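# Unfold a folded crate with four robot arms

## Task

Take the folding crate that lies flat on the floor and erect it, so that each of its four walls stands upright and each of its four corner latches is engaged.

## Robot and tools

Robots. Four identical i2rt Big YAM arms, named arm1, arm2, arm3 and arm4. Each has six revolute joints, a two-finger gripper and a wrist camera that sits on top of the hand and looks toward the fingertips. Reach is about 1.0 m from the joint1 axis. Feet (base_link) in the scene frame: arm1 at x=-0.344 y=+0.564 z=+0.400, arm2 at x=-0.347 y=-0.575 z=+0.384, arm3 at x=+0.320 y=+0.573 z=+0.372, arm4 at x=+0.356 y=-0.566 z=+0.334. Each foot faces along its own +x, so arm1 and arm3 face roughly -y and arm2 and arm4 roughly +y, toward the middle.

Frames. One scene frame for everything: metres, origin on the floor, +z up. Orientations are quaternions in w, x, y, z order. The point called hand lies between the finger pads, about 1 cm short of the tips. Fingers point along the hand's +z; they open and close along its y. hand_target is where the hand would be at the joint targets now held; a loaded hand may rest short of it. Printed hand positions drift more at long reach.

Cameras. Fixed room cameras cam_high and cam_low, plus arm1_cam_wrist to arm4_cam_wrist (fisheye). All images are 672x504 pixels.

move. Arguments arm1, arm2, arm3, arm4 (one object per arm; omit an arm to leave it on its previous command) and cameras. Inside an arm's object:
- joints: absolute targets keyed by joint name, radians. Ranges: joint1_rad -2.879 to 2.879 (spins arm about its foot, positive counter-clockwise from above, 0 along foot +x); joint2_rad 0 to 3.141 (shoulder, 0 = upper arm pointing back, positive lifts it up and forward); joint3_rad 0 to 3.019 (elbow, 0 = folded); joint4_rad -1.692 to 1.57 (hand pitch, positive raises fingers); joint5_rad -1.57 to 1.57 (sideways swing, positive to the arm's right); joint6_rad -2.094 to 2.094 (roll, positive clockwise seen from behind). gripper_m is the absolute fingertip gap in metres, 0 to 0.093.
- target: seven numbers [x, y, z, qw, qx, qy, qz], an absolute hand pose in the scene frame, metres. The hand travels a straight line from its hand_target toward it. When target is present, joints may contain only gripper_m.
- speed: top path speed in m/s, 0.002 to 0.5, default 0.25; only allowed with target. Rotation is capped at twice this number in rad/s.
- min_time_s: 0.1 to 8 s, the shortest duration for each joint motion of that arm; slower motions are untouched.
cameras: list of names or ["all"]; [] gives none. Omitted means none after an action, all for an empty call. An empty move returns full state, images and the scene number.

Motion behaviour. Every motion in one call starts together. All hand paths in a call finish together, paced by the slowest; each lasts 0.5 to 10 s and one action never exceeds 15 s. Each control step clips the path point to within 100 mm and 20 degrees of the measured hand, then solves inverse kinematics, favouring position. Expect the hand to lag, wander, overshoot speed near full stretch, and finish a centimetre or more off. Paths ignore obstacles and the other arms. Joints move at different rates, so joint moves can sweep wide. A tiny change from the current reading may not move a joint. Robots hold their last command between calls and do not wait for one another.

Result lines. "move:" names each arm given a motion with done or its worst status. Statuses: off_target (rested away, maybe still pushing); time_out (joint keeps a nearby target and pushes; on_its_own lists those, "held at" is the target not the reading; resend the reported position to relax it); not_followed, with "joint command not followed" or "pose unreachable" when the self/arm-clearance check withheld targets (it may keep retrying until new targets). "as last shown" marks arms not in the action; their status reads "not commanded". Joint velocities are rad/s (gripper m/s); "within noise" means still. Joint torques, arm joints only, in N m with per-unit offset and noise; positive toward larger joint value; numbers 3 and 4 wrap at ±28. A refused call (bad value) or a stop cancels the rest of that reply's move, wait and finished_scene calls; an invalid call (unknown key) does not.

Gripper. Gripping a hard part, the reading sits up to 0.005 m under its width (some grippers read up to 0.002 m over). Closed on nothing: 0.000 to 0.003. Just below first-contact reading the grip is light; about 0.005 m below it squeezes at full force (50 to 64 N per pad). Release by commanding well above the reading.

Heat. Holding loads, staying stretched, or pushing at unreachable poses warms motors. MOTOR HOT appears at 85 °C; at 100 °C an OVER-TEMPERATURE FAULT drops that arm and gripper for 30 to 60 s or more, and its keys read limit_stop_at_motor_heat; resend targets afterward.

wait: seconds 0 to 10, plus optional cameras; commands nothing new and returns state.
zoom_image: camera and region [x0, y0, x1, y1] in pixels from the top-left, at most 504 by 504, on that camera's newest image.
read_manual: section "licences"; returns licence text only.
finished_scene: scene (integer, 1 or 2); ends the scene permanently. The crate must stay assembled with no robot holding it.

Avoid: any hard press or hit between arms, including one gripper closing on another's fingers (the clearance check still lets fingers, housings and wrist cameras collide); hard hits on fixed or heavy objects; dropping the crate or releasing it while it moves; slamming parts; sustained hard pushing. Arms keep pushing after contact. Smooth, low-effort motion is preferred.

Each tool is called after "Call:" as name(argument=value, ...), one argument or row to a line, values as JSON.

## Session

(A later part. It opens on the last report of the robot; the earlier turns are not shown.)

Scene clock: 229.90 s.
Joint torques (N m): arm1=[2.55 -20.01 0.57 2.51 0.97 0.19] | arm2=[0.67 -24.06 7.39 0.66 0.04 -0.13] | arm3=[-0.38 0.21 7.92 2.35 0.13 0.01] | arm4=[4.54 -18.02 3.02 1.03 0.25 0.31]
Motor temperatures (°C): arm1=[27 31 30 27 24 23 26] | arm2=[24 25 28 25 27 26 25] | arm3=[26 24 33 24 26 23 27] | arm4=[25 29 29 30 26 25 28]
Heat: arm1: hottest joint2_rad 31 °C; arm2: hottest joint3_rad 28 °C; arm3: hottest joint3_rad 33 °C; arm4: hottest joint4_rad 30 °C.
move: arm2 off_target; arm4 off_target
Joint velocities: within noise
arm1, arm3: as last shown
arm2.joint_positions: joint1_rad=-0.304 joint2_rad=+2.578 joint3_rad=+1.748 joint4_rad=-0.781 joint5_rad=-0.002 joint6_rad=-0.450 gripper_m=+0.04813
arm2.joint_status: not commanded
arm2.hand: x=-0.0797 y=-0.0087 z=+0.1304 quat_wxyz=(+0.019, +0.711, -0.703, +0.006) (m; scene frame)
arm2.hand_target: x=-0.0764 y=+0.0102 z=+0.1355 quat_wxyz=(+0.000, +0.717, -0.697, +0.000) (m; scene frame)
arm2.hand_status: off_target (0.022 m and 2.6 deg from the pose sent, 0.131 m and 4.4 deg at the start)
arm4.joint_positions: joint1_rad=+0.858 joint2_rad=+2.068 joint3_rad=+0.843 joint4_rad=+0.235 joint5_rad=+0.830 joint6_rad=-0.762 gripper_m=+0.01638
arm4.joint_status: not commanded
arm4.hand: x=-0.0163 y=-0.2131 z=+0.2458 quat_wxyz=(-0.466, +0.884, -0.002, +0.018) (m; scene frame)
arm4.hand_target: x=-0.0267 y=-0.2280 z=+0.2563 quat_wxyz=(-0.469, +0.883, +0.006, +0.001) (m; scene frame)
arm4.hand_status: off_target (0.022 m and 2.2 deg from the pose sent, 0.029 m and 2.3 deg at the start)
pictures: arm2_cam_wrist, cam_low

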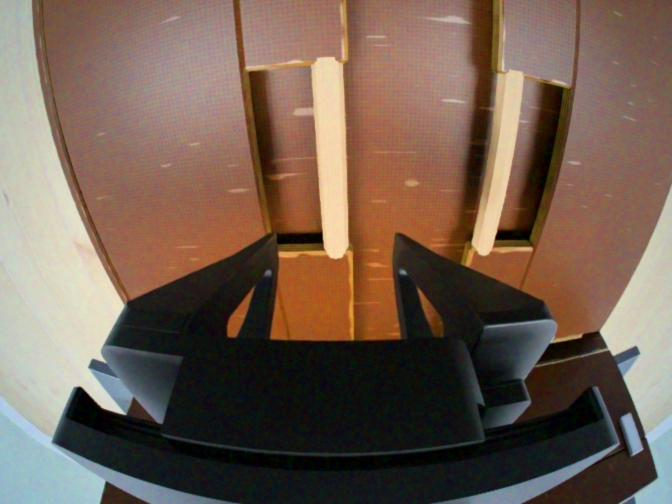

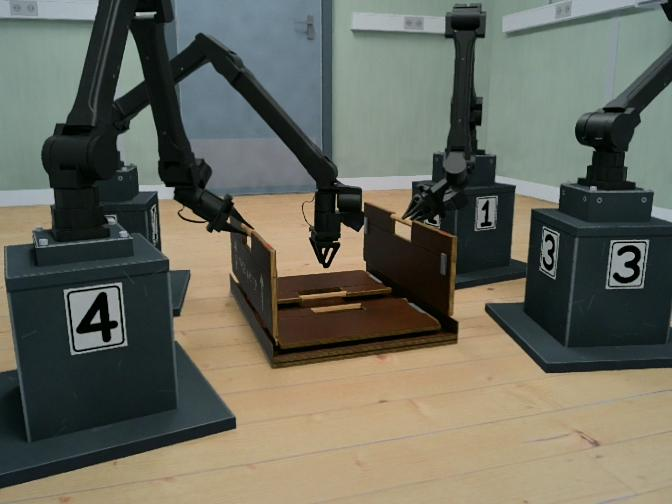

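Call:
move(
  arm2={"target": [-0.079, 0.008, 0.055, 0.0, 0.7177, -0.6964, 0.0], "speed": 0.12},
  cameras=["arm2_cam_wrist", "cam_low"],
)

Call:
zoom_image(
  camera="cam_low",
  region=[240, 220, 400, 340],
)

Scene clock: 236.00 s.
Joint torques (N m): arm1=[2.67 -19.78 0.58 2.59 0.95 0.2] | arm2=[0.67 -24.47 6.9 0.69 0.05 -0.13] | arm3=[-1.14 0.5 7.75 2.29 0.07 0.05] | arm4=[4.6 -18.02 3.02 1.03 0.25 0.31]
Motor temperatures (°C): arm1=[27 31 30 27 24 23 26] | arm2=[24 26 27 25 27 26 25] | arm3=[26 24 33 24 26 23 27] | arm4=[25 29 28 30 26 25 28]
Heat: arm1: hottest joint2_rad 31 °C; arm2: hottest joint3_rad 27 °C; arm3: hottest joint3_rad 33 °C; arm4: hottest joint4_rad 30 °C.
move: arm2 off_target
Joint velocities: within noise
arm1, arm3, arm4: as last shown
arm2.joint_positions: joint1_rad=-0.304 joint2_rad=+2.743 joint3_rad=+1.832 joint4_rad=-0.702 joint5_rad=-0.002 joint6_rad=-0.450 gripper_m=+0.04813
arm2.joint_status: not commanded
arm2.hand: x=-0.0818 y=-0.0133 z=+0.0497 quat_wxyz=(+0.020, +0.711, -0.703, +0.006) (m; scene frame)
arm2.hand_target: x=-0.0781 y=+0.0064 z=+0.0559 quat_wxyz=(+0.000, +0.717, -0.697, +0.000) (m; scene frame)
arm2.hand_status: off_target (0.022 m and 2.6 deg from the pose sent, 0.077 m and 2.6 deg at the start)
pictures: arm2_cam_wrist, cam_low

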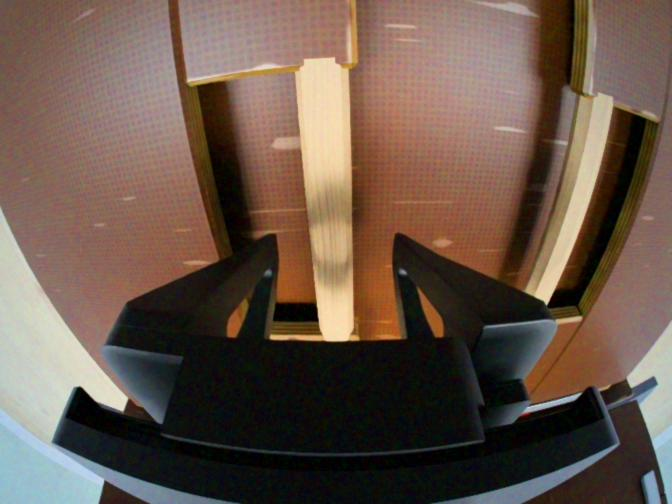

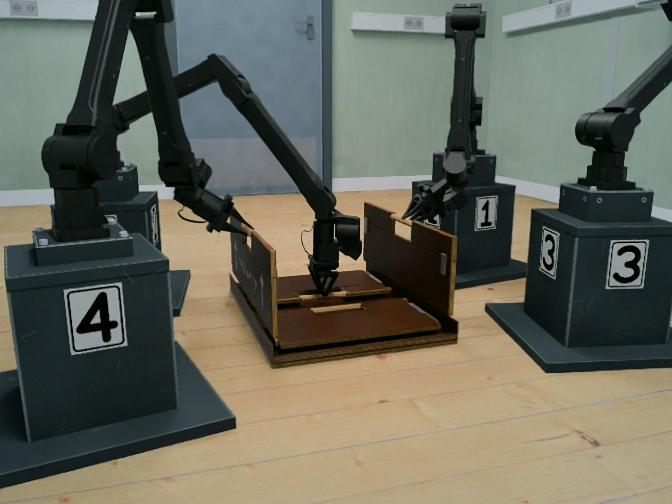

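Scaled by 3.150 from the camera's 672x504 image, which has a finer 960x720 frame.

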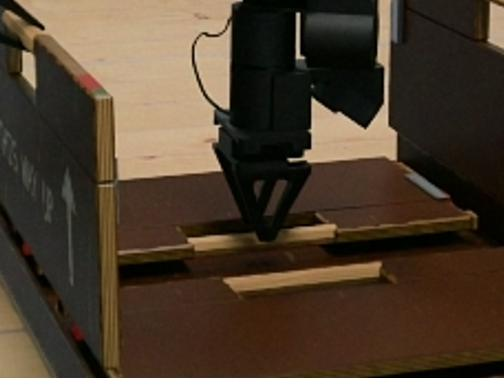

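Call:
move(
  arm2={"target": [-0.079, 0.008, 0.045, 0.0, 0.7177, -0.6964, 0.0], "speed": 0.05},
)

Call:
move(
  arm2={"joints": {"gripper_m": 0.012}},
  cameras=["arm2_cam_wrist", "cam_low"],
)

Call:
zoom_image(
  camera="cam_low",
  region=[240, 220, 400, 340],
)

Scene clock: 240.13 s.
Joint torques (N m): arm1=[2.78 -19.72 0.62 2.51 0.93 0.19] | arm2=[0.67 -24.29 6.9 0.66 0.04 -0.13] | arm3=[-0.85 -0.03 7.76 2.36 0.11 0.03] | arm4=[4.54 -18.08 3.02 1.03 0.25 0.31]
Motor temperatures (°C): arm1=[27 31 30 27 24 23 26] | arm2=[24 27 27 25 27 26 25] | arm3=[26 24 33 24 26 23 27] | arm4=[25 29 28 30 26 25 28]
Heat: arm1: hottest joint2_rad 31 °C; arm2: hottest joint2_rad 27 °C; arm3: hottest joint3_rad 33 °C; arm4: hottest joint4_rad 30 °C.
move: arm2 off_target
Joint velocities: within noise
arm1, arm3, arm4: as last shown
arm2.joint_positions: joint1_rad=-0.304 joint2_rad=+2.760 joint3_rad=+1.852 joint4_rad=-0.697 joint5_rad=-0.002 joint6_rad=-0.452 gripper_m=+0.04813
arm2.joint_status: not commanded
arm2.hand: x=-0.0800 y=-0.0095 z=+0.0440 quat_wxyz=(+0.016, +0.711, -0.703, +0.005) (m; scene frame)
arm2.hand_target: x=-0.0780 y=+0.0067 z=+0.0450 quat_wxyz=(+0.000, +0.717, -0.697, +0.000) (m; scene frame)
arm2.hand_status: off_target (0.018 m and 2.2 deg from the pose sent, 0.022 m and 2.6 deg at the start)
pictures: none

Scene clock: 241.00 s.
Joint torques (N m): arm1=[3.19 -19.31 0.49 2.61 0.96 0.2] | arm2=[0.67 -24 6.89 0.68 -0.02 -0.11] | arm3=[-1.03 -0.15 7.79 2.26 0.11 0.02] | arm4=[4.54 -18.02 3.02 1.03 0.25 0.31]
Motor temperatures (°C): arm1=[27 31 30 27 24 23 26] | arm2=[24 27 27 25 27 26 25] | arm3=[26 24 33 24 26 23 27] | arm4=[25 29 28 30 26 25 28]
Heat: arm1: hottest joint2_rad 31 °C; arm2: hottest joint2_rad 27 °C; arm3: hottest joint3_rad 33 °C; arm4: hottest joint4_rad 30 °C.
move: arm2 done
Joint velocities: within noise
arm1, arm3, arm4: as last shown
arm2.joint_positions: joint1_rad=-0.298 joint2_rad=+2.760 joint3_rad=+1.852 joint4_rad=-0.697 joint5_rad=-0.009 joint6_rad=-0.464 gripper_m=+0.01412
arm2.joint_status: all done
arm2.hand: x=-0.0844 y=-0.0074 z=+0.0440 quat_wxyz=(+0.017, +0.718, -0.696, +0.002) (m; scene frame)
arm2.hand_target: x=-0.0826 y=+0.0091 z=+0.0454 quat_wxyz=(+0.001, +0.722, -0.691, -0.003) (m; scene frame)
arm2.hand_status: not commanded
pictures: arm2_cam_wrist, cam_low

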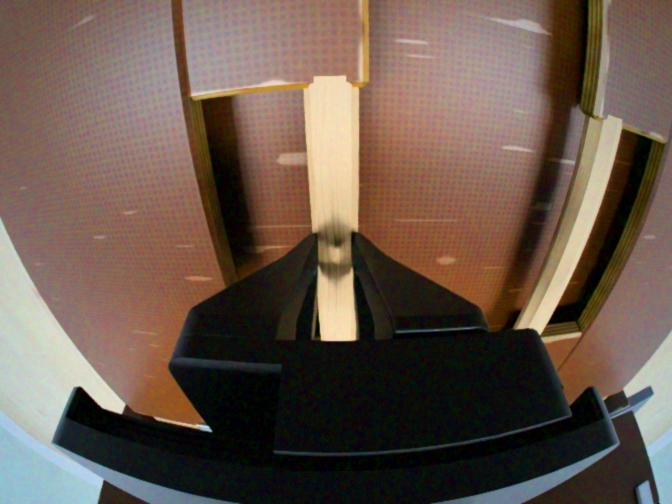

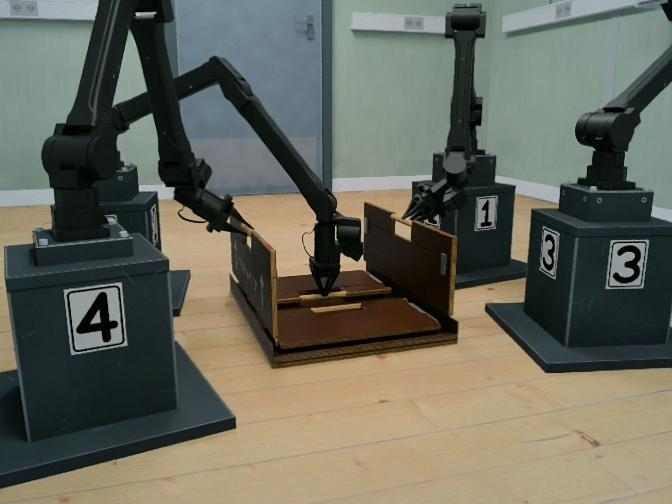

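Scaled by 3.150 from the camera's 672x504 image, which has a finer 960x720 frame.

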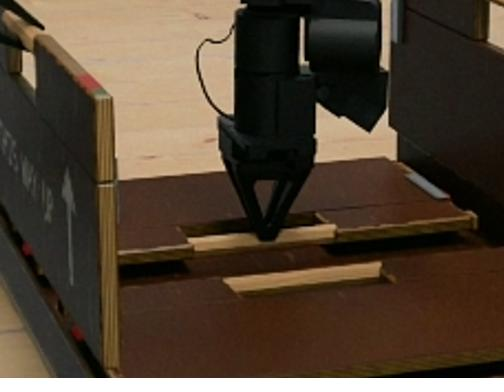

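Call:
move(
  arm2={"joints": {"gripper_m": 0.040}},
)

Call:
move(
  arm2={"target": [-0.0815, 0.0085, 0.036, 0.0, 0.7177, -0.6964, 0.0], "speed": 0.05},
)

Call:
move(
  arm2={"joints": {"gripper_m": 0.012}},
  cameras=["arm2_cam_wrist", "cam_low"],
)

Scene clock: 243.27 s.
Joint torques (N m): arm1=[3.08 -19.9 0.59 2.44 0.95 0.22] | arm2=[0.67 -24.06 6.84 0.66 -0.03 -0.1] | arm3=[-0.32 0.15 7.86 2.21 0.16 0.03] | arm4=[4.54 -18.02 3.02 1.03 0.25 0.31]
Motor temperatures (°C): arm1=[27 31 30 27 24 23 26] | arm2=[24 27 27 25 27 26 25] | arm3=[26 24 33 24 26 23 27] | arm4=[25 29 28 30 26 25 28]
Heat: arm1: hottest joint2_rad 31 °C; arm2: hottest joint2_rad 27 °C; arm3: hottest joint3_rad 33 °C; arm4: hottest joint4_rad 30 °C.
move: arm2 done
Joint velocities: within noise
arm1.joint_positions: joint1_rad=+0.815 joint2_rad=+2.235 joint3_rad=+0.770 joint4_rad=+0.508 joint5_rad=+0.777 joint6_rad=-0.820 gripper_m=+0.01663
arm1.joint_status: not commanded
arm1.hand: x=-0.0216 y=+0.2101 z=+0.2449 quat_wxyz=(+0.020, -0.002, -0.888, +0.459) (m; scene frame)
arm1.hand_target: x=-0.0067 y=+0.2217 z=+0.2574 quat_wxyz=(+0.000, +0.005, -0.883, +0.469) (m; scene frame)
arm1.hand_status: not commanded
arm2.joint_positions: joint1_rad=-0.298 joint2_rad=+2.762 joint3_rad=+1.854 joint4_rad=-0.696 joint5_rad=-0.001 joint6_rad=-0.461 gripper_m=+0.03980
arm2.joint_status: all done
arm2.hand: x=-0.0830 y=-0.0075 z=+0.0434 quat_wxyz=(+0.015, +0.717, -0.697, +0.005) (m; scene frame)
arm2.hand_target: x=-0.0814 y=+0.0086 z=+0.0446 quat_wxyz=(+0.000, +0.721, -0.693, +0.000) (m; scene frame)
arm2.hand_status: not commanded
arm3, arm4: as last shown
pictures: none

Scene clock: 244.30 s.
Joint torques (N m): arm1=[3.19 -19.96 0.61 2.4 0.95 0.18] | arm2=[0.62 -24 6.9 0.69 -0.02 0.03] | arm3=[-0.32 0.44 7.95 2.43 0.13 -0.01] | arm4=[4.54 -18.08 3.03 1.03 0.25 0.3]
Motor temperatures (°C): arm1=[27 31 30 27 24 23 26] | arm2=[24 27 27 25 27 26 25] | arm3=[26 24 33 24 26 23 27] | arm4=[25 29 28 30 26 25 28]
Heat: arm1: hottest joint2_rad 31 °C; arm2: hottest joint2_rad 27 °C; arm3: hottest joint3_rad 33 °C; arm4: hottest joint4_rad 30 °C.
move: arm2 off_target
Joint velocities: within noise
arm1, arm3, arm4: as last shown
arm2.joint_positions: joint1_rad=-0.298 joint2_rad=+2.779 joint3_rad=+1.863 joint4_rad=-0.691 joint5_rad=-0.001 joint6_rad=-0.461 gripper_m=+0.03989
arm2.joint_status: not commanded
arm2.hand: x=-0.0838 y=-0.0092 z=+0.0352 quat_wxyz=(+0.017, +0.717, -0.697, +0.006) (m; scene frame)
arm2.hand_target: x=-0.0819 y=+0.0075 z=+0.0363 quat_wxyz=(+0.001, +0.718, -0.696, +0.000) (m; scene frame)
arm2.hand_status: off_target (0.018 m and 2.0 deg from the pose sent, 0.018 m and 1.8 deg at the start)
pictures: none

Scene clock: 244.90 s.
Joint torques (N m): arm1=[3.14 -19.96 0.58 2.58 0.95 0.19] | arm2=[0.67 -24.06 6.9 0.69 -0.03 0.03] | arm3=[-1.03 0.21 7.79 2.24 0.13 -0.04] | arm4=[4.6 -18.08 3.02 1.03 0.25 0.31]
Motor temperatures (°C): arm1=[27 31 30 27 24 23 26] | arm2=[24 27 27 25 27 26 25] | arm3=[26 24 33 24 26 23 27] | arm4=[25 29 28 30 26 25 28]
Heat: arm1: hottest joint2_rad 31 °C; arm2: hottest joint2_rad 27 °C; arm3: hottest joint3_rad 33 °C; arm4: hottest joint4_rad 30 °C.
move: arm2 off_target
Joint velocities: within noise
arm1, arm3, arm4: as last shown
arm2.joint_positions: joint1_rad=-0.298 joint2_rad=+2.779 joint3_rad=+1.863 joint4_rad=-0.691 joint5_rad=-0.002 joint6_rad=-0.464 gripper_m=+0.01706
arm2.joint_status: gripper_m off_target (ended at +0.01708, target +0.01200)
arm2.hand: x=-0.0840 y=-0.0091 z=+0.0352 quat_wxyz=(+0.017, +0.718, -0.696, +0.005) (m; scene frame)
arm2.hand_target: x=-0.0822 y=+0.0076 z=+0.0363 quat_wxyz=(+0.001, +0.719, -0.695, -0.001) (m; scene frame)
arm2.hand_status: not commanded
pictures: arm2_cam_wrist, cam_low

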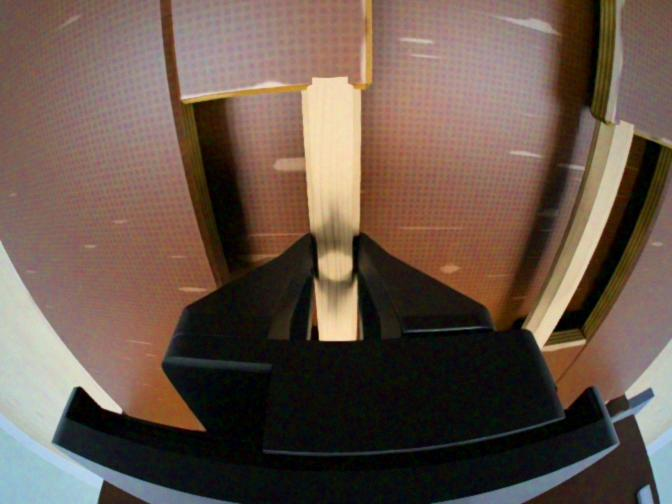

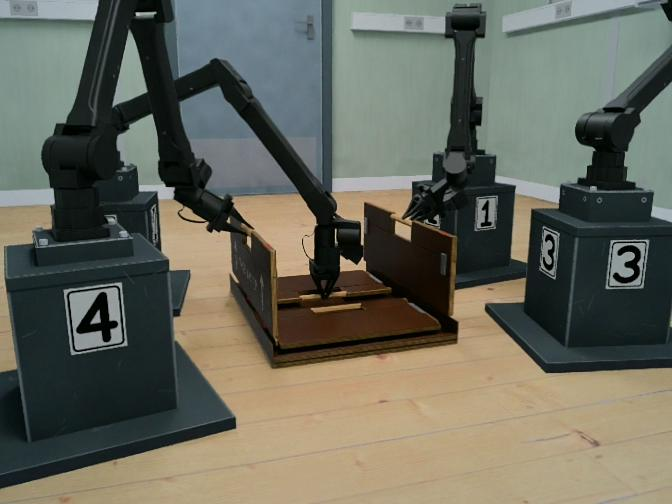

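Call:
move(
  arm2={"target": [-0.089, 0.0077, 0.098, -0.0364, 0.7167, -0.6954, 0.0375], "speed": 0.13},
)

Call:
move(
  arm2={"target": [-0.110, 0.0077, 0.155, -0.0728, 0.7138, -0.6926, 0.075], "speed": 0.13},
  cameras=["arm2_cam_wrist", "cam_low"],
)

Scene clock: 253.37 s.
Joint torques (N m): arm1=[3.72 -20.37 0.38 2.5 0.97 0.2] | arm2=[0.67 -29.1 4 -0.05 -0.05 0.15] | arm3=[-0.62 -0.32 7.87 2.39 0.14 0] | arm4=[4.54 -18.08 3.02 1.02 0.25 0.31]
Motor temperatures (°C): arm1=[27 31 29 27 24 23 26] | arm2=[24 28 27 25 27 26 25] | arm3=[26 24 33 24 26 23 27] | arm4=[25 29 28 30 26 25 28]
Heat: arm1: hottest joint2_rad 31 °C; arm2: hottest joint2_rad 28 °C; arm3: hottest joint3_rad 33 °C; arm4: hottest joint4_rad 30 °C.
move: arm2 off_target
Joint velocities: within noise
arm1, arm4: as last shown
arm2.joint_positions: joint1_rad=-0.266 joint2_rad=+2.690 joint3_rad=+1.757 joint4_rad=-0.627 joint5_rad=+0.100 joint6_rad=-0.437 gripper_m=+0.01706
arm2.joint_status: not commanded
arm2.hand: x=-0.0864 y=-0.0090 z=+0.0654 quat_wxyz=(-0.024, +0.718, -0.694, +0.045) (m; scene frame)
arm2.hand_target: x=-0.0850 y=+0.0090 z=+0.0973 quat_wxyz=(-0.041, +0.715, -0.697, +0.037) (m; scene frame)
arm2.hand_status: off_target (0.037 m and 1.7 deg from the pose sent, 0.065 m and 7.2 deg at the start)
arm3.joint_positions: joint1_rad=+0.368 joint2_rad=+0.623 joint3_rad=+1.401 joint4_rad=-1.238 joint5_rad=-0.070 joint6_rad=+0.635 gripper_m=+0.09396
arm3.joint_status: not commanded
arm3.hand: x=+0.3681 y=+0.3300 z=+0.9365 quat_wxyz=(-0.499, -0.717, -0.455, +0.173) (m; scene frame)
arm3.hand_target: x=+0.3677 y=+0.3328 z=+0.9460 quat_wxyz=(-0.508, -0.712, -0.452, +0.176) (m; scene frame)
arm3.hand_status: not commanded
pictures: none

Scene clock: 254.50 s.
Joint torques (N m): arm1=[3.43 -20.13 0.53 2.55 0.94 0.19] | arm2=[1.32 -28.86 4.11 -0.49 -0.22 0.26] | arm3=[-1.03 0.26 7.88 2.35 0.1 0.02] | arm4=[4.54 -18.08 3.02 1.03 0.25 0.31]
Motor temperatures (°C): arm1=[27 31 29 27 24 23 26] | arm2=[24 28 27 25 27 26 25] | arm3=[26 24 33 24 26 23 27] | arm4=[25 29 28 30 26 25 28]
Heat: arm1: hottest joint2_rad 31 °C; arm2: hottest joint2_rad 28 °C; arm3: hottest joint3_rad 33 °C; arm4: hottest joint4_rad 30 °C.
move: arm2 off_target
Joint velocities: within noise
arm1, arm3: as last shown
arm2.joint_positions: joint1_rad=-0.215 joint2_rad=+2.556 joint3_rad=+1.636 joint4_rad=-0.611 joint5_rad=+0.206 joint6_rad=-0.390 gripper_m=+0.01701
arm2.joint_status: not commanded
arm2.hand: x=-0.1007 y=-0.0091 z=+0.1195 quat_wxyz=(-0.060, +0.715, -0.691, +0.086) (m; scene frame)
arm2.hand_target: x=-0.1071 y=+0.0077 z=+0.1537 quat_wxyz=(-0.073, +0.712, -0.694, +0.075) (m; scene frame)
arm2.hand_status: off_target (0.040 m and 2.0 deg from the pose sent, 0.094 m and 6.6 deg at the start)
arm4.joint_positions: joint1_rad=+0.858 joint2_rad=+2.068 joint3_rad=+0.843 joint4_rad=+0.235 joint5_rad=+0.830 joint6_rad=-0.762 gripper_m=+0.01638
arm4.joint_status: not commanded
arm4.hand: x=-0.0163 y=-0.2131 z=+0.2458 quat_wxyz=(-0.466, +0.884, -0.002, +0.018) (m; scene frame)
arm4.hand_target: x=-0.0267 y=-0.2280 z=+0.2563 quat_wxyz=(-0.469, +0.883, +0.006, +0.001) (m; scene frame)
arm4.hand_status: not commanded
pictures: arm2_cam_wrist, cam_low

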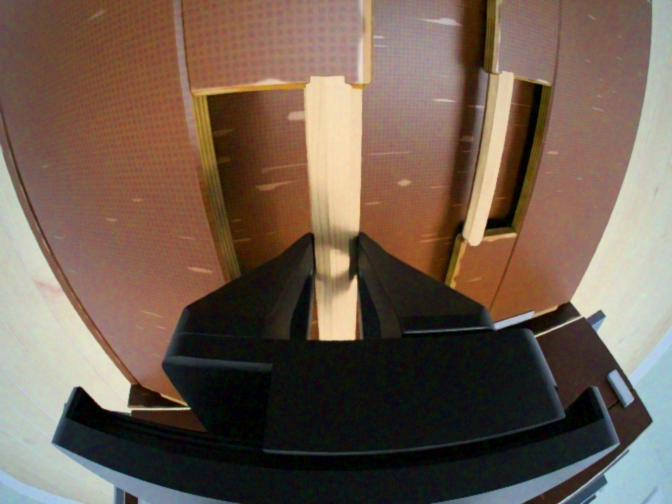

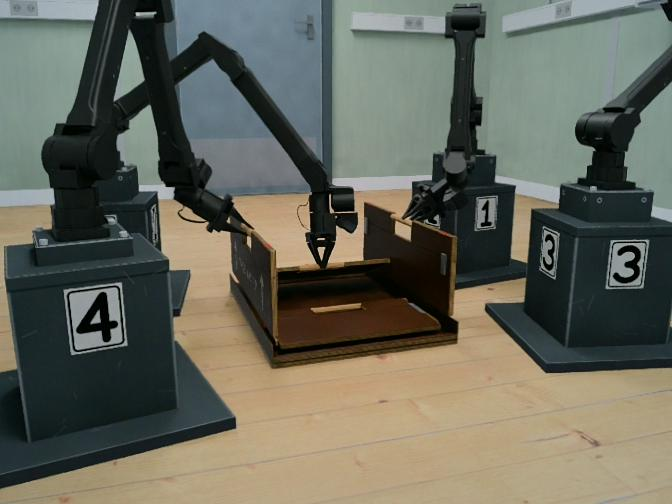

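Call:
move(
  arm2={"target": [-0.148, 0.0077, 0.213, -0.1089, 0.7089, -0.6878, 0.1123], "speed": 0.14},
)

Call:
move(
  arm2={"target": [-0.192, 0.0077, 0.243, -0.1329, 0.7045, -0.6836, 0.1369], "speed": 0.14},
  cameras=["arm2_cam_wrist", "cam_low", "cam_high"],
)

Call:
zoom_image(
  camera="cam_low",
  region=[220, 180, 470, 380],
)

Scene clock: 257.63 s.
Joint torques (N m): arm1=[2.9 -20.37 0.5 2.39 0.96 0.23] | arm2=[1.96 -27.99 4.77 -0.51 -0.35 0.3] | arm3=[-0.79 -0.09 7.71 2.39 0.1 0.02] | arm4=[4.54 -18.08 3.03 1.03 0.25 0.31]
Motor temperatures (°C): arm1=[27 31 29 27 24 23 26] | arm2=[24 29 27 25 27 26 25] | arm3=[26 24 33 24 26 23 27] | arm4=[25 29 28 30 26 25 28]
Heat: arm1: hottest joint2_rad 31 °C; arm2: hottest joint2_rad 29 °C; arm3: hottest joint3_rad 33 °C; arm4: hottest joint4_rad 30 °C.
move: arm2 off_target
Joint velocities: within noise
arm1, arm3, arm4: as last shown
arm2.joint_positions: joint1_rad=-0.131 joint2_rad=+2.421 joint3_rad=+1.527 joint4_rad=-0.636 joint5_rad=+0.317 joint6_rad=-0.312 gripper_m=+0.01652
arm2.joint_status: not commanded
arm2.hand: x=-0.1355 y=-0.0105 z=+0.1768 quat_wxyz=(-0.093, +0.712, -0.684, +0.129) (m; scene frame)
arm2.hand_target: x=-0.1472 y=+0.0076 z=+0.2111 quat_wxyz=(-0.108, +0.709, -0.688, +0.113) (m; scene frame)
arm2.hand_status: off_target (0.042 m and 2.7 deg from the pose sent, 0.106 m and 6.4 deg at the start)
pictures: none

Scene clock: 258.80 s.
Joint torques (N m): arm1=[3.14 -20.19 0.34 2.54 1 0.24] | arm2=[2.78 -26.93 5.09 -0.25 -0.56 0.29] | arm3=[-0.62 0.21 7.86 2.43 0.12 -0.01] | arm4=[4.54 -18.08 3.02 1.02 0.25 0.31]
Motor temperatures (°C): arm1=[27 31 29 27 24 23 26] | arm2=[24 29 27 25 27 26 25] | arm3=[26 24 33 24 26 23 27] | arm4=[25 29 28 30 26 25 28]
Heat: arm1: hottest joint2_rad 31 °C; arm2: hottest joint2_rad 29 °C; arm3: hottest joint3_rad 33 °C; arm4: hottest joint4_rad 30 °C.
move: arm2 off_target
Joint velocities: within noise
arm1, arm3, arm4: as last shown
arm2.joint_positions: joint1_rad=-0.048 joint2_rad=+2.346 joint3_rad=+1.476 joint4_rad=-0.682 joint5_rad=+0.398 joint6_rad=-0.220 gripper_m=+0.01644
arm2.joint_status: not commanded
arm2.hand: x=-0.1725 y=-0.0110 z=+0.2117 quat_wxyz=(-0.117, +0.704, -0.682, +0.160) (m; scene frame)
arm2.hand_target: x=-0.1915 y=+0.0078 z=+0.2421 quat_wxyz=(-0.132, +0.705, -0.683, +0.137) (m; scene frame)
arm2.hand_status: off_target (0.041 m and 3.2 deg from the pose sent, 0.089 m and 4.7 deg at the start)
pictures: arm2_cam_wrist, cam_high, cam_low

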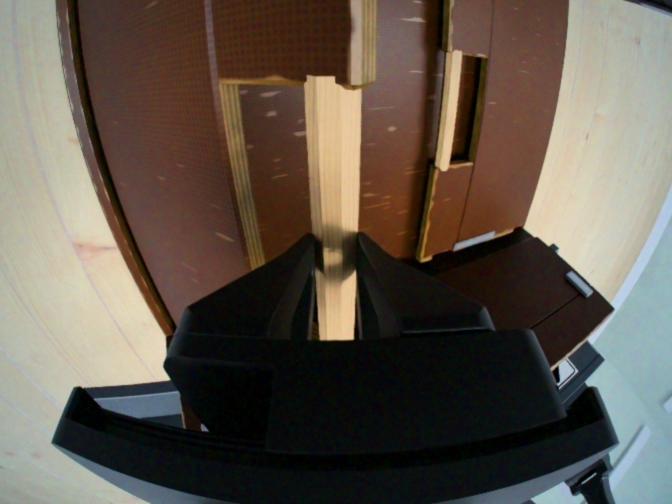

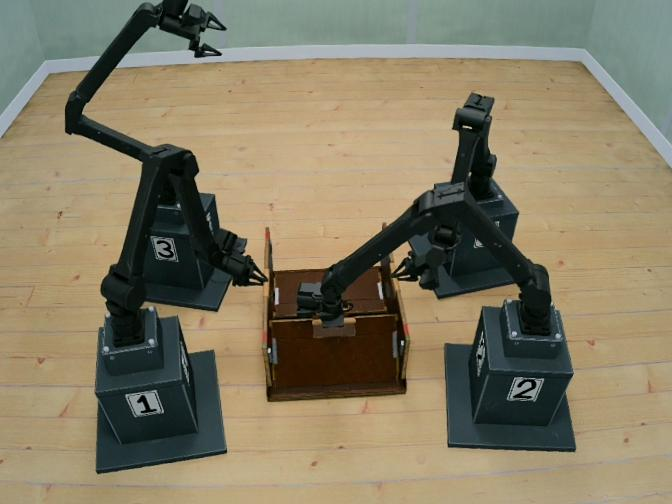

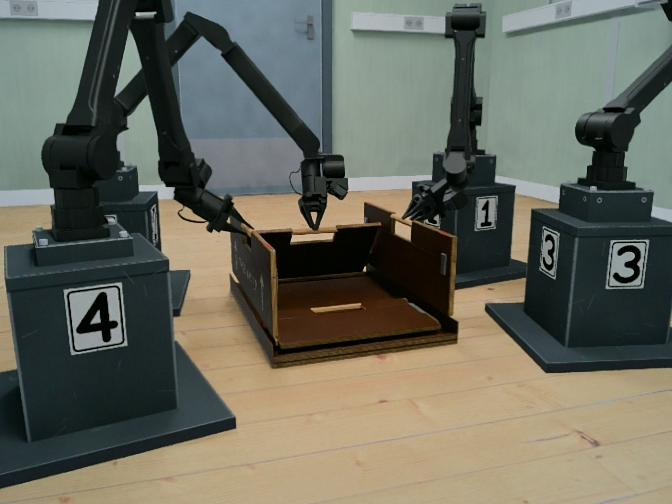

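Scaled by 2.016 from the camera's 672x504 image, which has a finer 960x720 frame.

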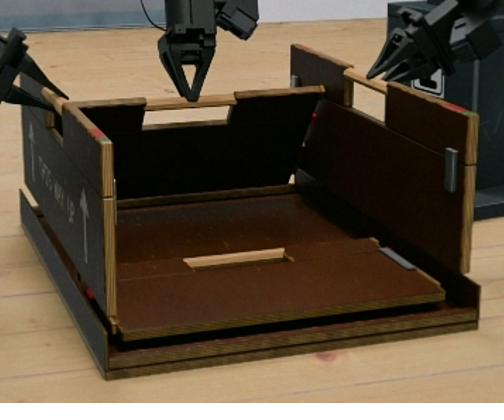

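Call:
move(
  arm2={"target": [-0.250, 0.0077, 0.266, -0.1567, 0.6993, -0.6786, 0.1615], "speed": 0.13},
)

Call:
move(
  arm2={"target": [-0.284, 0.0077, 0.270, -0.1692, 0.6966, -0.6759, 0.1744], "speed": 0.1},
  cameras=["arm2_cam_wrist", "cam_low", "cam_high"],
)

Call:
zoom_image(
  camera="cam_low",
  region=[220, 180, 470, 380],
)

Call:
zoom_image(
  camera="cam_high",
  region=[240, 210, 430, 420],
)

Scene clock: 262.87 s.
Joint torques (N m): arm1=[3.08 -19.72 0.32 2.55 0.92 0.21] | arm2=[2.26 -24.64 6.01 0.32 -0.4 0.19] | arm3=[-0.79 0.56 7.86 2.15 0.13 0] | arm4=[4.54 -18.08 3.02 1.02 0.25 0.3]
Motor temperatures (°C): arm1=[27 31 29 27 24 23 26] | arm2=[24 29 27 25 27 26 25] | arm3=[26 24 33 24 26 23 27] | arm4=[25 29 28 30 26 25 28]
Heat: arm1: hottest joint2_rad 31 °C; arm2: hottest joint2_rad 29 °C; arm3: hottest joint3_rad 33 °C; arm4: hottest joint4_rad 30 °C.
move: arm2 off_target
Joint velocities: within noise
arm1, arm3, arm4: as last shown
arm2.joint_positions: joint1_rad=+0.075 joint2_rad=+2.283 joint3_rad=+1.447 joint4_rad=-0.774 joint5_rad=+0.470 joint6_rad=-0.084 gripper_m=+0.01521
arm2.joint_status: not commanded
arm2.hand: x=-0.2326 y=-0.0130 z=+0.2448 quat_wxyz=(-0.138, +0.698, -0.676, +0.189) (m; scene frame)
arm2.hand_target: x=-0.2491 y=+0.0062 z=+0.2659 quat_wxyz=(-0.155, +0.700, -0.678, +0.164) (m; scene frame)
arm2.hand_status: off_target (0.034 m and 3.8 deg from the pose sent, 0.097 m and 4.6 deg at the start)
pictures: none

Scene clock: 263.97 s.
Joint torques (N m): arm1=[3.37 -20.07 0.34 2.56 0.96 0.15] | arm2=[3.08 -23.82 6.53 0.35 -0.53 0.23] | arm3=[-0.5 -0.03 7.86 2.43 0.11 0] | arm4=[4.6 -18.08 3.03 1.03 0.25 0.31]
Motor temperatures (°C): arm1=[27 31 29 27 24 23 26] | arm2=[24 29 27 25 27 26 25] | arm3=[26 24 33 24 26 23 27] | arm4=[25 29 28 30 26 25 28]
Heat: arm1: hottest joint2_rad 31 °C; arm2: hottest joint2_rad 29 °C; arm3: hottest joint3_rad 33 °C; arm4: hottest joint4_rad 30 °C.
move: arm2 off_target
Joint velocities: within noise
arm1.joint_positions: joint1_rad=+0.815 joint2_rad=+2.235 joint3_rad=+0.770 joint4_rad=+0.508 joint5_rad=+0.777 joint6_rad=-0.820 gripper_m=+0.01663
arm1.joint_status: not commanded
arm1.hand: x=-0.0216 y=+0.2101 z=+0.2449 quat_wxyz=(+0.020, -0.002, -0.888, +0.459) (m; scene frame)
arm1.hand_target: x=-0.0067 y=+0.2217 z=+0.2574 quat_wxyz=(+0.000, +0.005, -0.883, +0.469) (m; scene frame)
arm1.hand_status: not commanded
arm2.joint_positions: joint1_rad=+0.135 joint2_rad=+2.277 joint3_rad=+1.447 joint4_rad=-0.812 joint5_rad=+0.511 joint6_rad=-0.010 gripper_m=+0.01469
arm2.joint_status: not commanded
arm2.hand: x=-0.2601 y=-0.0141 z=+0.2520 quat_wxyz=(-0.154, +0.693, -0.674, +0.204) (m; scene frame)
arm2.hand_target: x=-0.2835 y=+0.0068 z=+0.2695 quat_wxyz=(-0.169, +0.697, -0.675, +0.175) (m; scene frame)
arm2.hand_status: off_target (0.037 m and 3.9 deg from the pose sent, 0.061 m and 3.9 deg at the start)
arm3, arm4: as last shown
pictures: arm2_cam_wrist, cam_high, cam_low

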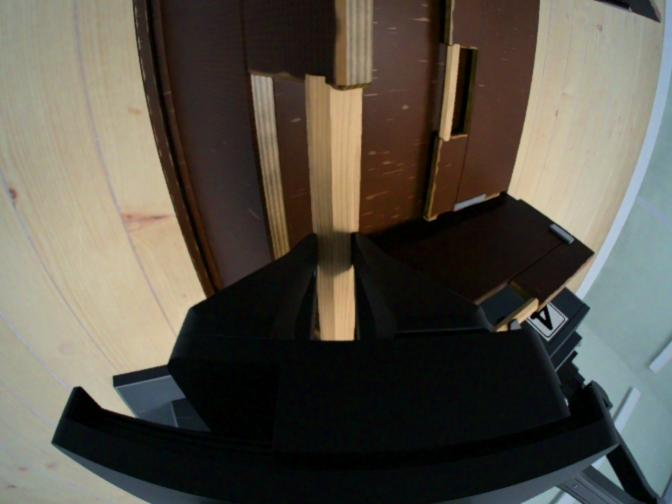

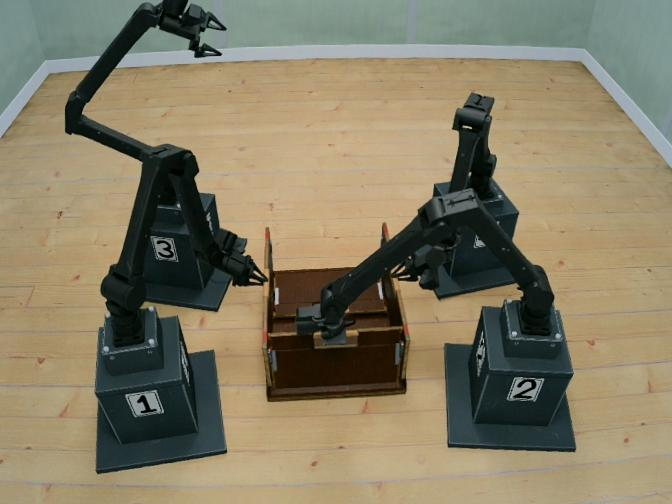

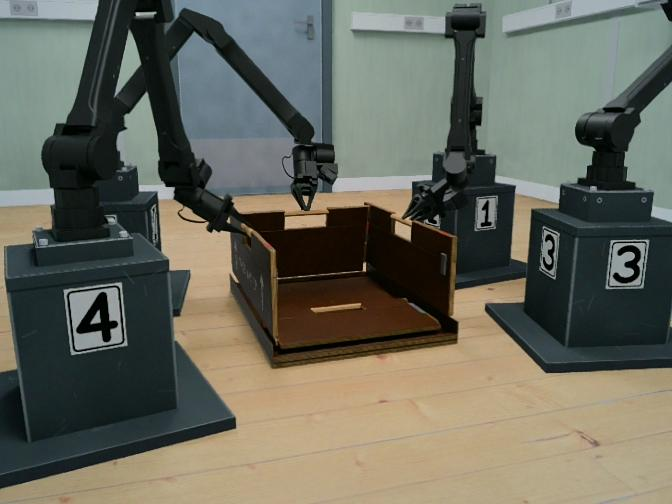

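Scaled by 2.016 from the camera's 672x504 image, which has a finer 960x720 frame.

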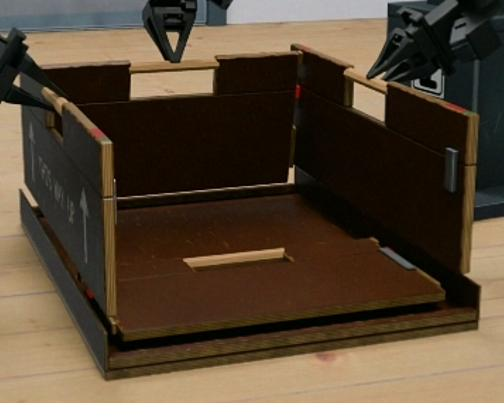

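Scaled by 2.400 from the camera's 672x504 image, which has a finer 960x720 frame.

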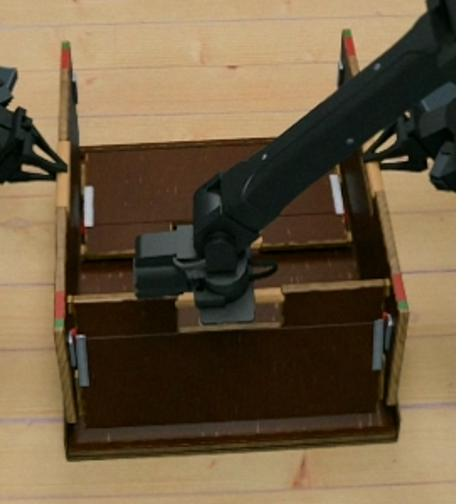

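Call:
move(
  arm2={"target": [-0.288, 0.0077, 0.250, -0.1692, 0.6966, -0.6759, 0.1744], "speed": 0.06},
  cameras=["arm2_cam_wrist"],
)

Scene clock: 267.63 s.
Joint torques (N m): arm1=[3.43 -19.96 0.38 2.58 0.99 0.15] | arm2=[3.66 -21.01 6.69 1.43 -0.62 0.26] | arm3=[-0.62 -0.03 7.82 2.39 0.14 0.04] | arm4=[4.54 -18.02 3 1.03 0.25 0.31]
Motor temperatures (°C): arm1=[27 31 29 27 24 23 26] | arm2=[24 30 27 25 27 26 25] | arm3=[26 24 33 24 26 23 27] | arm4=[25 29 28 30 26 25 28]
Heat: arm1: hottest joint2_rad 31 °C; arm2: hottest joint2_rad 30 °C; arm3: hottest joint3_rad 33 °C; arm4: hottest joint4_rad 30 °C.
move: arm2 off_target
Joint velocities: within noise
arm1, arm3, arm4: as last shown
arm2.joint_positions: joint1_rad=+0.135 joint2_rad=+2.277 joint3_rad=+1.447 joint4_rad=-0.811 joint5_rad=+0.511 joint6_rad=-0.005 gripper_m=+0.01468
arm2.joint_status: not commanded
arm2.hand: x=-0.2601 y=-0.0138 z=+0.2519 quat_wxyz=(-0.155, +0.691, -0.676, +0.203) (m; scene frame)
arm2.hand_target: x=-0.2879 y=+0.0066 z=+0.2507 quat_wxyz=(-0.169, +0.696, -0.675, +0.174) (m; scene frame)
arm2.hand_status: off_target (0.035 m and 3.8 deg from the pose sent, 0.036 m and 3.9 deg at the start)
pictures: arm2_cam_wrist

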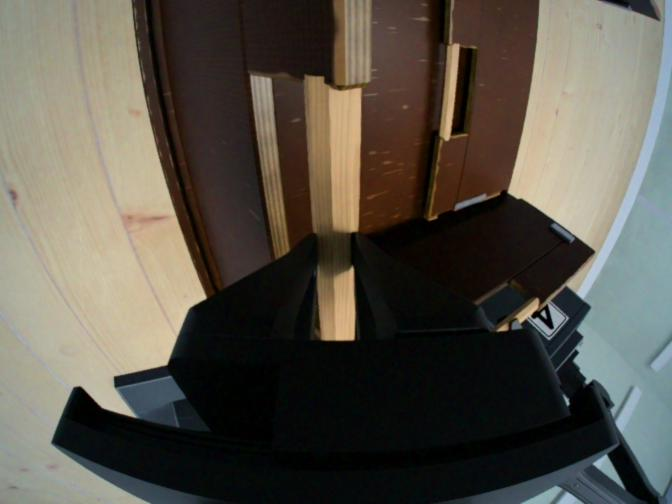

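Call:
move(
  arm2={"target": [-0.315, 0.0077, 0.268, -0.1764, 0.6950, -0.6743, 0.1818], "speed": 0.08},
)

Call:
move(
  arm2={"target": [-0.335, 0.0077, 0.270, -0.1764, 0.6950, -0.6743, 0.1818], "speed": 0.05},
  cameras=["arm2_cam_wrist", "cam_high", "cam_low"],
)

Call:
zoom_image(
  camera="cam_high",
  region=[240, 280, 430, 420],
)

Call:
zoom_image(
  camera="cam_low",
  region=[220, 180, 470, 380],
)

Scene clock: 272.43 s.
Joint torques (N m): arm1=[3.19 -19.14 0.4 2.7 0.96 0.22] | arm2=[3.19 -22.71 7.49 0.18 -0.79 0.19] | arm3=[-0.85 0.26 7.92 2.4 0.16 -0.01] | arm4=[4.54 -18.08 3.02 1.02 0.25 0.31]
Motor temperatures (°C): arm1=[27 31 29 27 24 23 26] | arm2=[24 30 27 25 27 26 25] | arm3=[26 24 33 24 26 23 27] | arm4=[25 29 27 30 26 25 28]
Heat: arm1: hottest joint2_rad 31 °C; arm2: hottest joint2_rad 30 °C; arm3: hottest joint3_rad 33 °C; arm4: hottest joint4_rad 30 °C.
move: arm2 off_target
Joint velocities: within noise
arm1, arm3, arm4: as last shown
arm2.joint_positions: joint1_rad=+0.192 joint2_rad=+2.275 joint3_rad=+1.450 joint4_rad=-0.844 joint5_rad=+0.536 joint6_rad=+0.059 gripper_m=+0.01432
arm2.joint_status: not commanded
arm2.hand: x=-0.2881 y=-0.0150 z=+0.2563 quat_wxyz=(-0.166, +0.689, -0.673, +0.212) (m; scene frame)
arm2.hand_target: x=-0.3146 y=+0.0072 z=+0.2692 quat_wxyz=(-0.177, +0.694, -0.674, +0.181) (m; scene frame)
arm2.hand_status: off_target (0.037 m and 3.7 deg from the pose sent, 0.061 m and 3.5 deg at the start)
pictures: none

Scene clock: 273.47 s.
Joint torques (N m): arm1=[3.43 -19.84 0.51 2.51 0.93 0.17] | arm2=[3.66 -22.42 7.95 -0.17 -0.91 0.27] | arm3=[-0.85 -0.09 7.73 2.37 0.07 -0.02] | arm4=[4.54 -18.08 3.02 1.02 0.25 0.31]
Motor temperatures (°C): arm1=[27 31 29 27 24 23 26] | arm2=[24 30 27 25 27 26 25] | arm3=[26 24 33 24 26 23 27] | arm4=[25 29 27 30 26 25 28]
Heat: arm1: hottest joint2_rad 31 °C; arm2: hottest joint2_rad 30 °C; arm3: hottest joint3_rad 33 °C; arm4: hottest joint4_rad 30 °C.
move: arm2 off_target
Joint velocities: within noise
arm1: as last shown
arm2.joint_positions: joint1_rad=+0.221 joint2_rad=+2.275 joint3_rad=+1.455 joint4_rad=-0.861 joint5_rad=+0.538 joint6_rad=+0.094 gripper_m=+0.01392
arm2.joint_status: not commanded
arm2.hand: x=-0.3040 y=-0.0149 z=+0.2579 quat_wxyz=(-0.170, +0.688, -0.674, +0.211) (m; scene frame)
arm2.hand_target: x=-0.3348 y=+0.0069 z=+0.2705 quat_wxyz=(-0.177, +0.695, -0.673, +0.181) (m; scene frame)
arm2.hand_status: off_target (0.040 m and 3.6 deg from the pose sent, 0.054 m and 3.7 deg at the start)
arm3.joint_positions: joint1_rad=+0.368 joint2_rad=+0.623 joint3_rad=+1.401 joint4_rad=-1.238 joint5_rad=-0.070 joint6_rad=+0.635 gripper_m=+0.09396
arm3.joint_status: not commanded
arm3.hand: x=+0.3681 y=+0.3300 z=+0.9365 quat_wxyz=(-0.499, -0.717, -0.455, +0.173) (m; scene frame)
arm3.hand_target: x=+0.3677 y=+0.3328 z=+0.9460 quat_wxyz=(-0.508, -0.712, -0.452, +0.176) (m; scene frame)
arm3.hand_status: not commanded
arm4.joint_positions: joint1_rad=+0.858 joint2_rad=+2.068 joint3_rad=+0.843 joint4_rad=+0.235 joint5_rad=+0.830 joint6_rad=-0.760 gripper_m=+0.01638
arm4.joint_status: not commanded
arm4.hand: x=-0.0163 y=-0.2131 z=+0.2458 quat_wxyz=(-0.466, +0.884, -0.003, +0.017) (m; scene frame)
arm4.hand_target: x=-0.0267 y=-0.2280 z=+0.2563 quat_wxyz=(-0.469, +0.883, +0.005, +0.001) (m; scene frame)
arm4.hand_status: not commanded
pictures: arm2_cam_wrist, cam_high, cam_low

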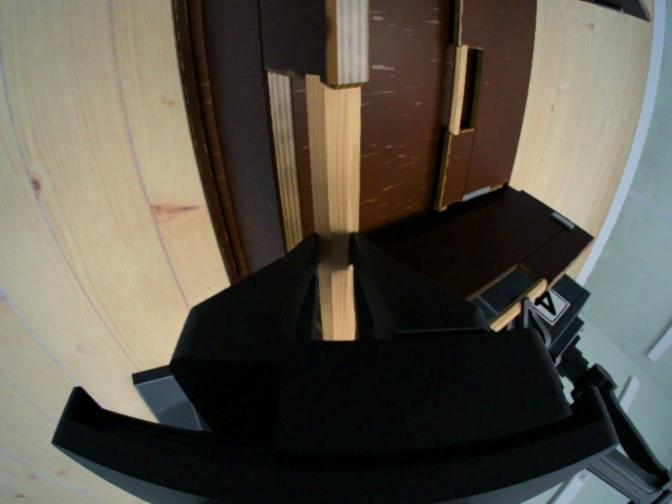

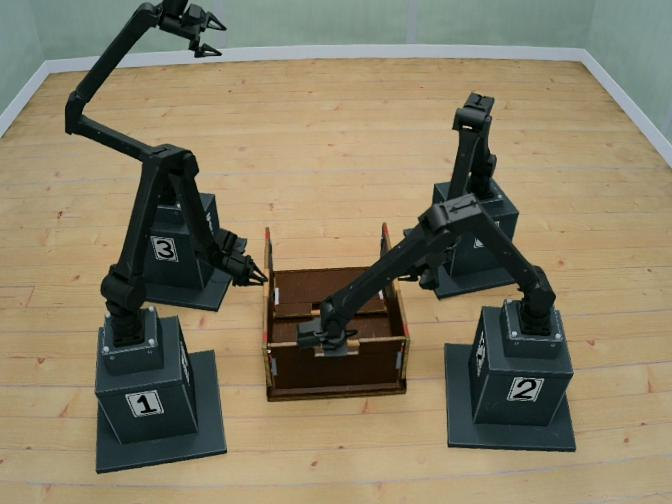

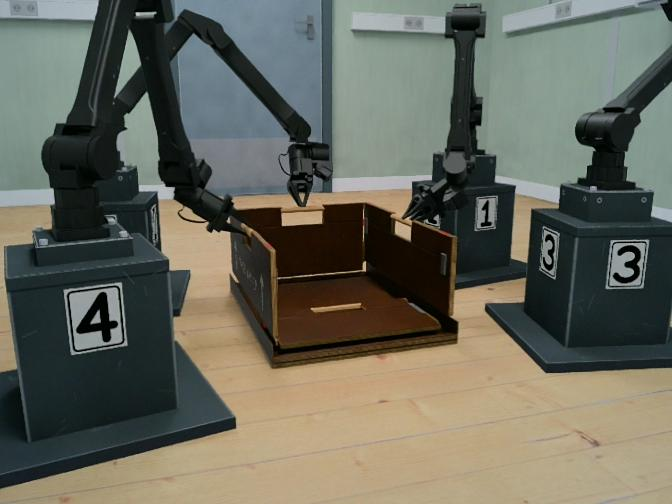

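Scaled by 2.653 from the camera's 672x504 image, which has a finer 960x720 frame.

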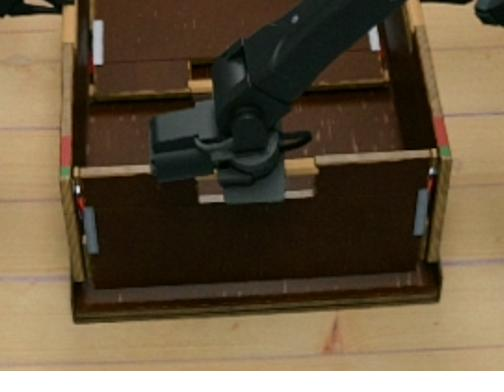

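Scaled by 2.016 from the camera's 672x504 image, which has a finer 960x720 frame.

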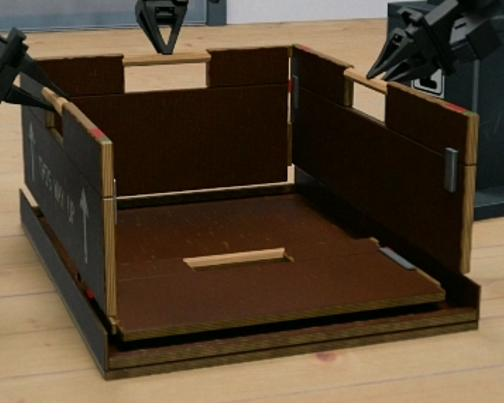

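Call:
zoom_image(
  camera="cam_high",
  region=[258, 325, 308, 400],
)

Call:
zoom_image(
  camera="cam_high",
  region=[380, 320, 420, 400],
)

Scaled by 6.720 from the camera's 672x504 image, which has a finer 960x720 frame.

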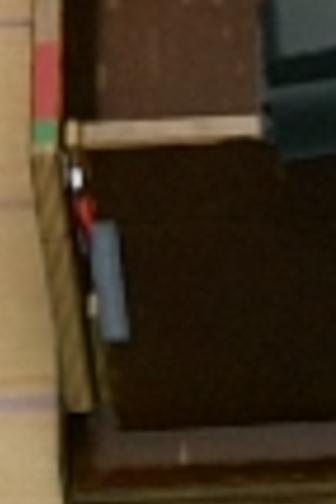

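Scaled by 6.300 from the camera's 672x504 image, which has a finer 960x720 frame.

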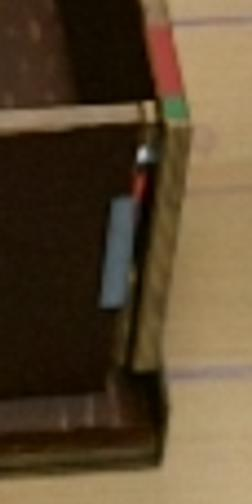

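Call:
move(
  arm2={"target": [-0.352, 0.0077, 0.270, -0.1764, 0.6950, -0.6743, 0.1818], "speed": 0.05},
  cameras=["cam_high", "cam_low"],
)

Call:
zoom_image(
  camera="cam_high",
  region=[258, 325, 308, 400],
)

Call:
zoom_image(
  camera="cam_high",
  region=[380, 320, 420, 400],
)

Scene clock: 280.90 s.
Joint torques (N m): arm1=[3.19 -19.72 0.59 2.51 0.99 0.15] | arm2=[6.12 -22.48 7.94 -0.38 -1.05 0.38] | arm3=[-0.85 0.09 7.71 2.44 0.15 -0.01] | arm4=[4.54 -18.08 3.02 1.03 0.25 0.31]
Motor temperatures (°C): arm1=[27 31 29 27 24 23 27] | arm2=[24 30 27 25 28 26 26] | arm3=[26 24 33 24 26 23 27] | arm4=[25 29 27 30 26 25 28]
Heat: arm1: hottest joint2_rad 31 °C; arm2: hottest joint2_rad 30 °C; arm3: hottest joint3_rad 33 °C; arm4: hottest joint4_rad 30 °C.
move: arm2 off_target
Joint velocities: arm1=[-0.005 0.005 -0.046 0.017 0.022 0.007 0] | arm2=[within noise] | arm3=[within noise] | arm4=[within noise]
arm1, arm3, arm4: as last shown
arm2.joint_positions: joint1_rad=+0.221 joint2_rad=+2.280 joint3_rad=+1.464 joint4_rad=-0.877 joint5_rad=+0.536 joint6_rad=+0.116 gripper_m=+0.01391
arm2.joint_status: not commanded
arm2.hand: x=-0.3043 y=-0.0150 z=+0.2578 quat_wxyz=(-0.168, +0.681, -0.680, +0.213) (m; scene frame)
arm2.hand_target: x=-0.3512 y=+0.0057 z=+0.2701 quat_wxyz=(-0.176, +0.695, -0.674, +0.180) (m; scene frame)
arm2.hand_status: off_target (0.054 m and 4.1 deg from the pose sent, 0.054 m and 3.6 deg at the start)
pictures: cam_high, cam_low

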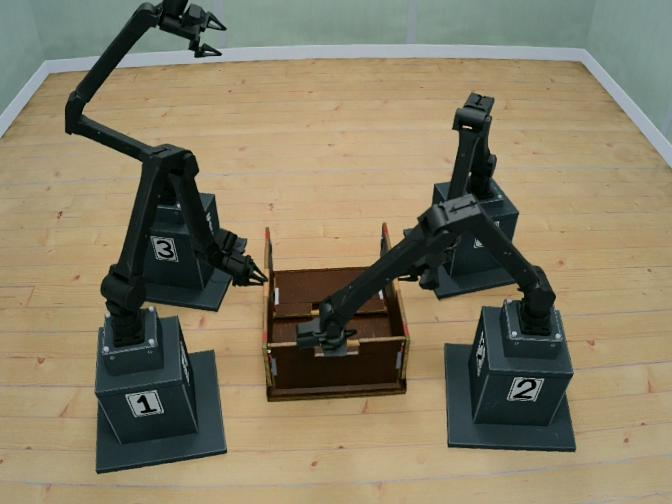

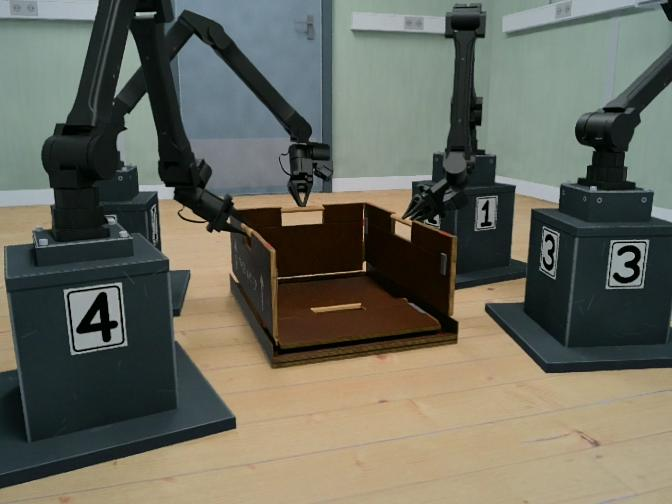

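Scaled by 6.720 from the camera's 672x504 image, which has a finer 960x720 frame.

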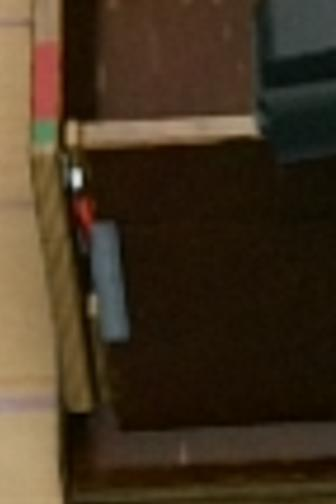

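Scaled by 6.300 from the camera's 672x504 image, which has a finer 960x720 frame.

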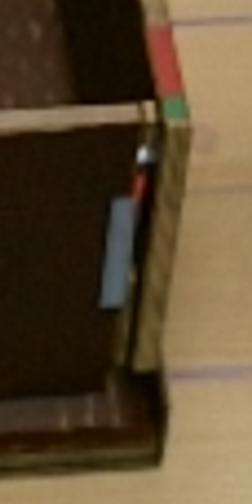

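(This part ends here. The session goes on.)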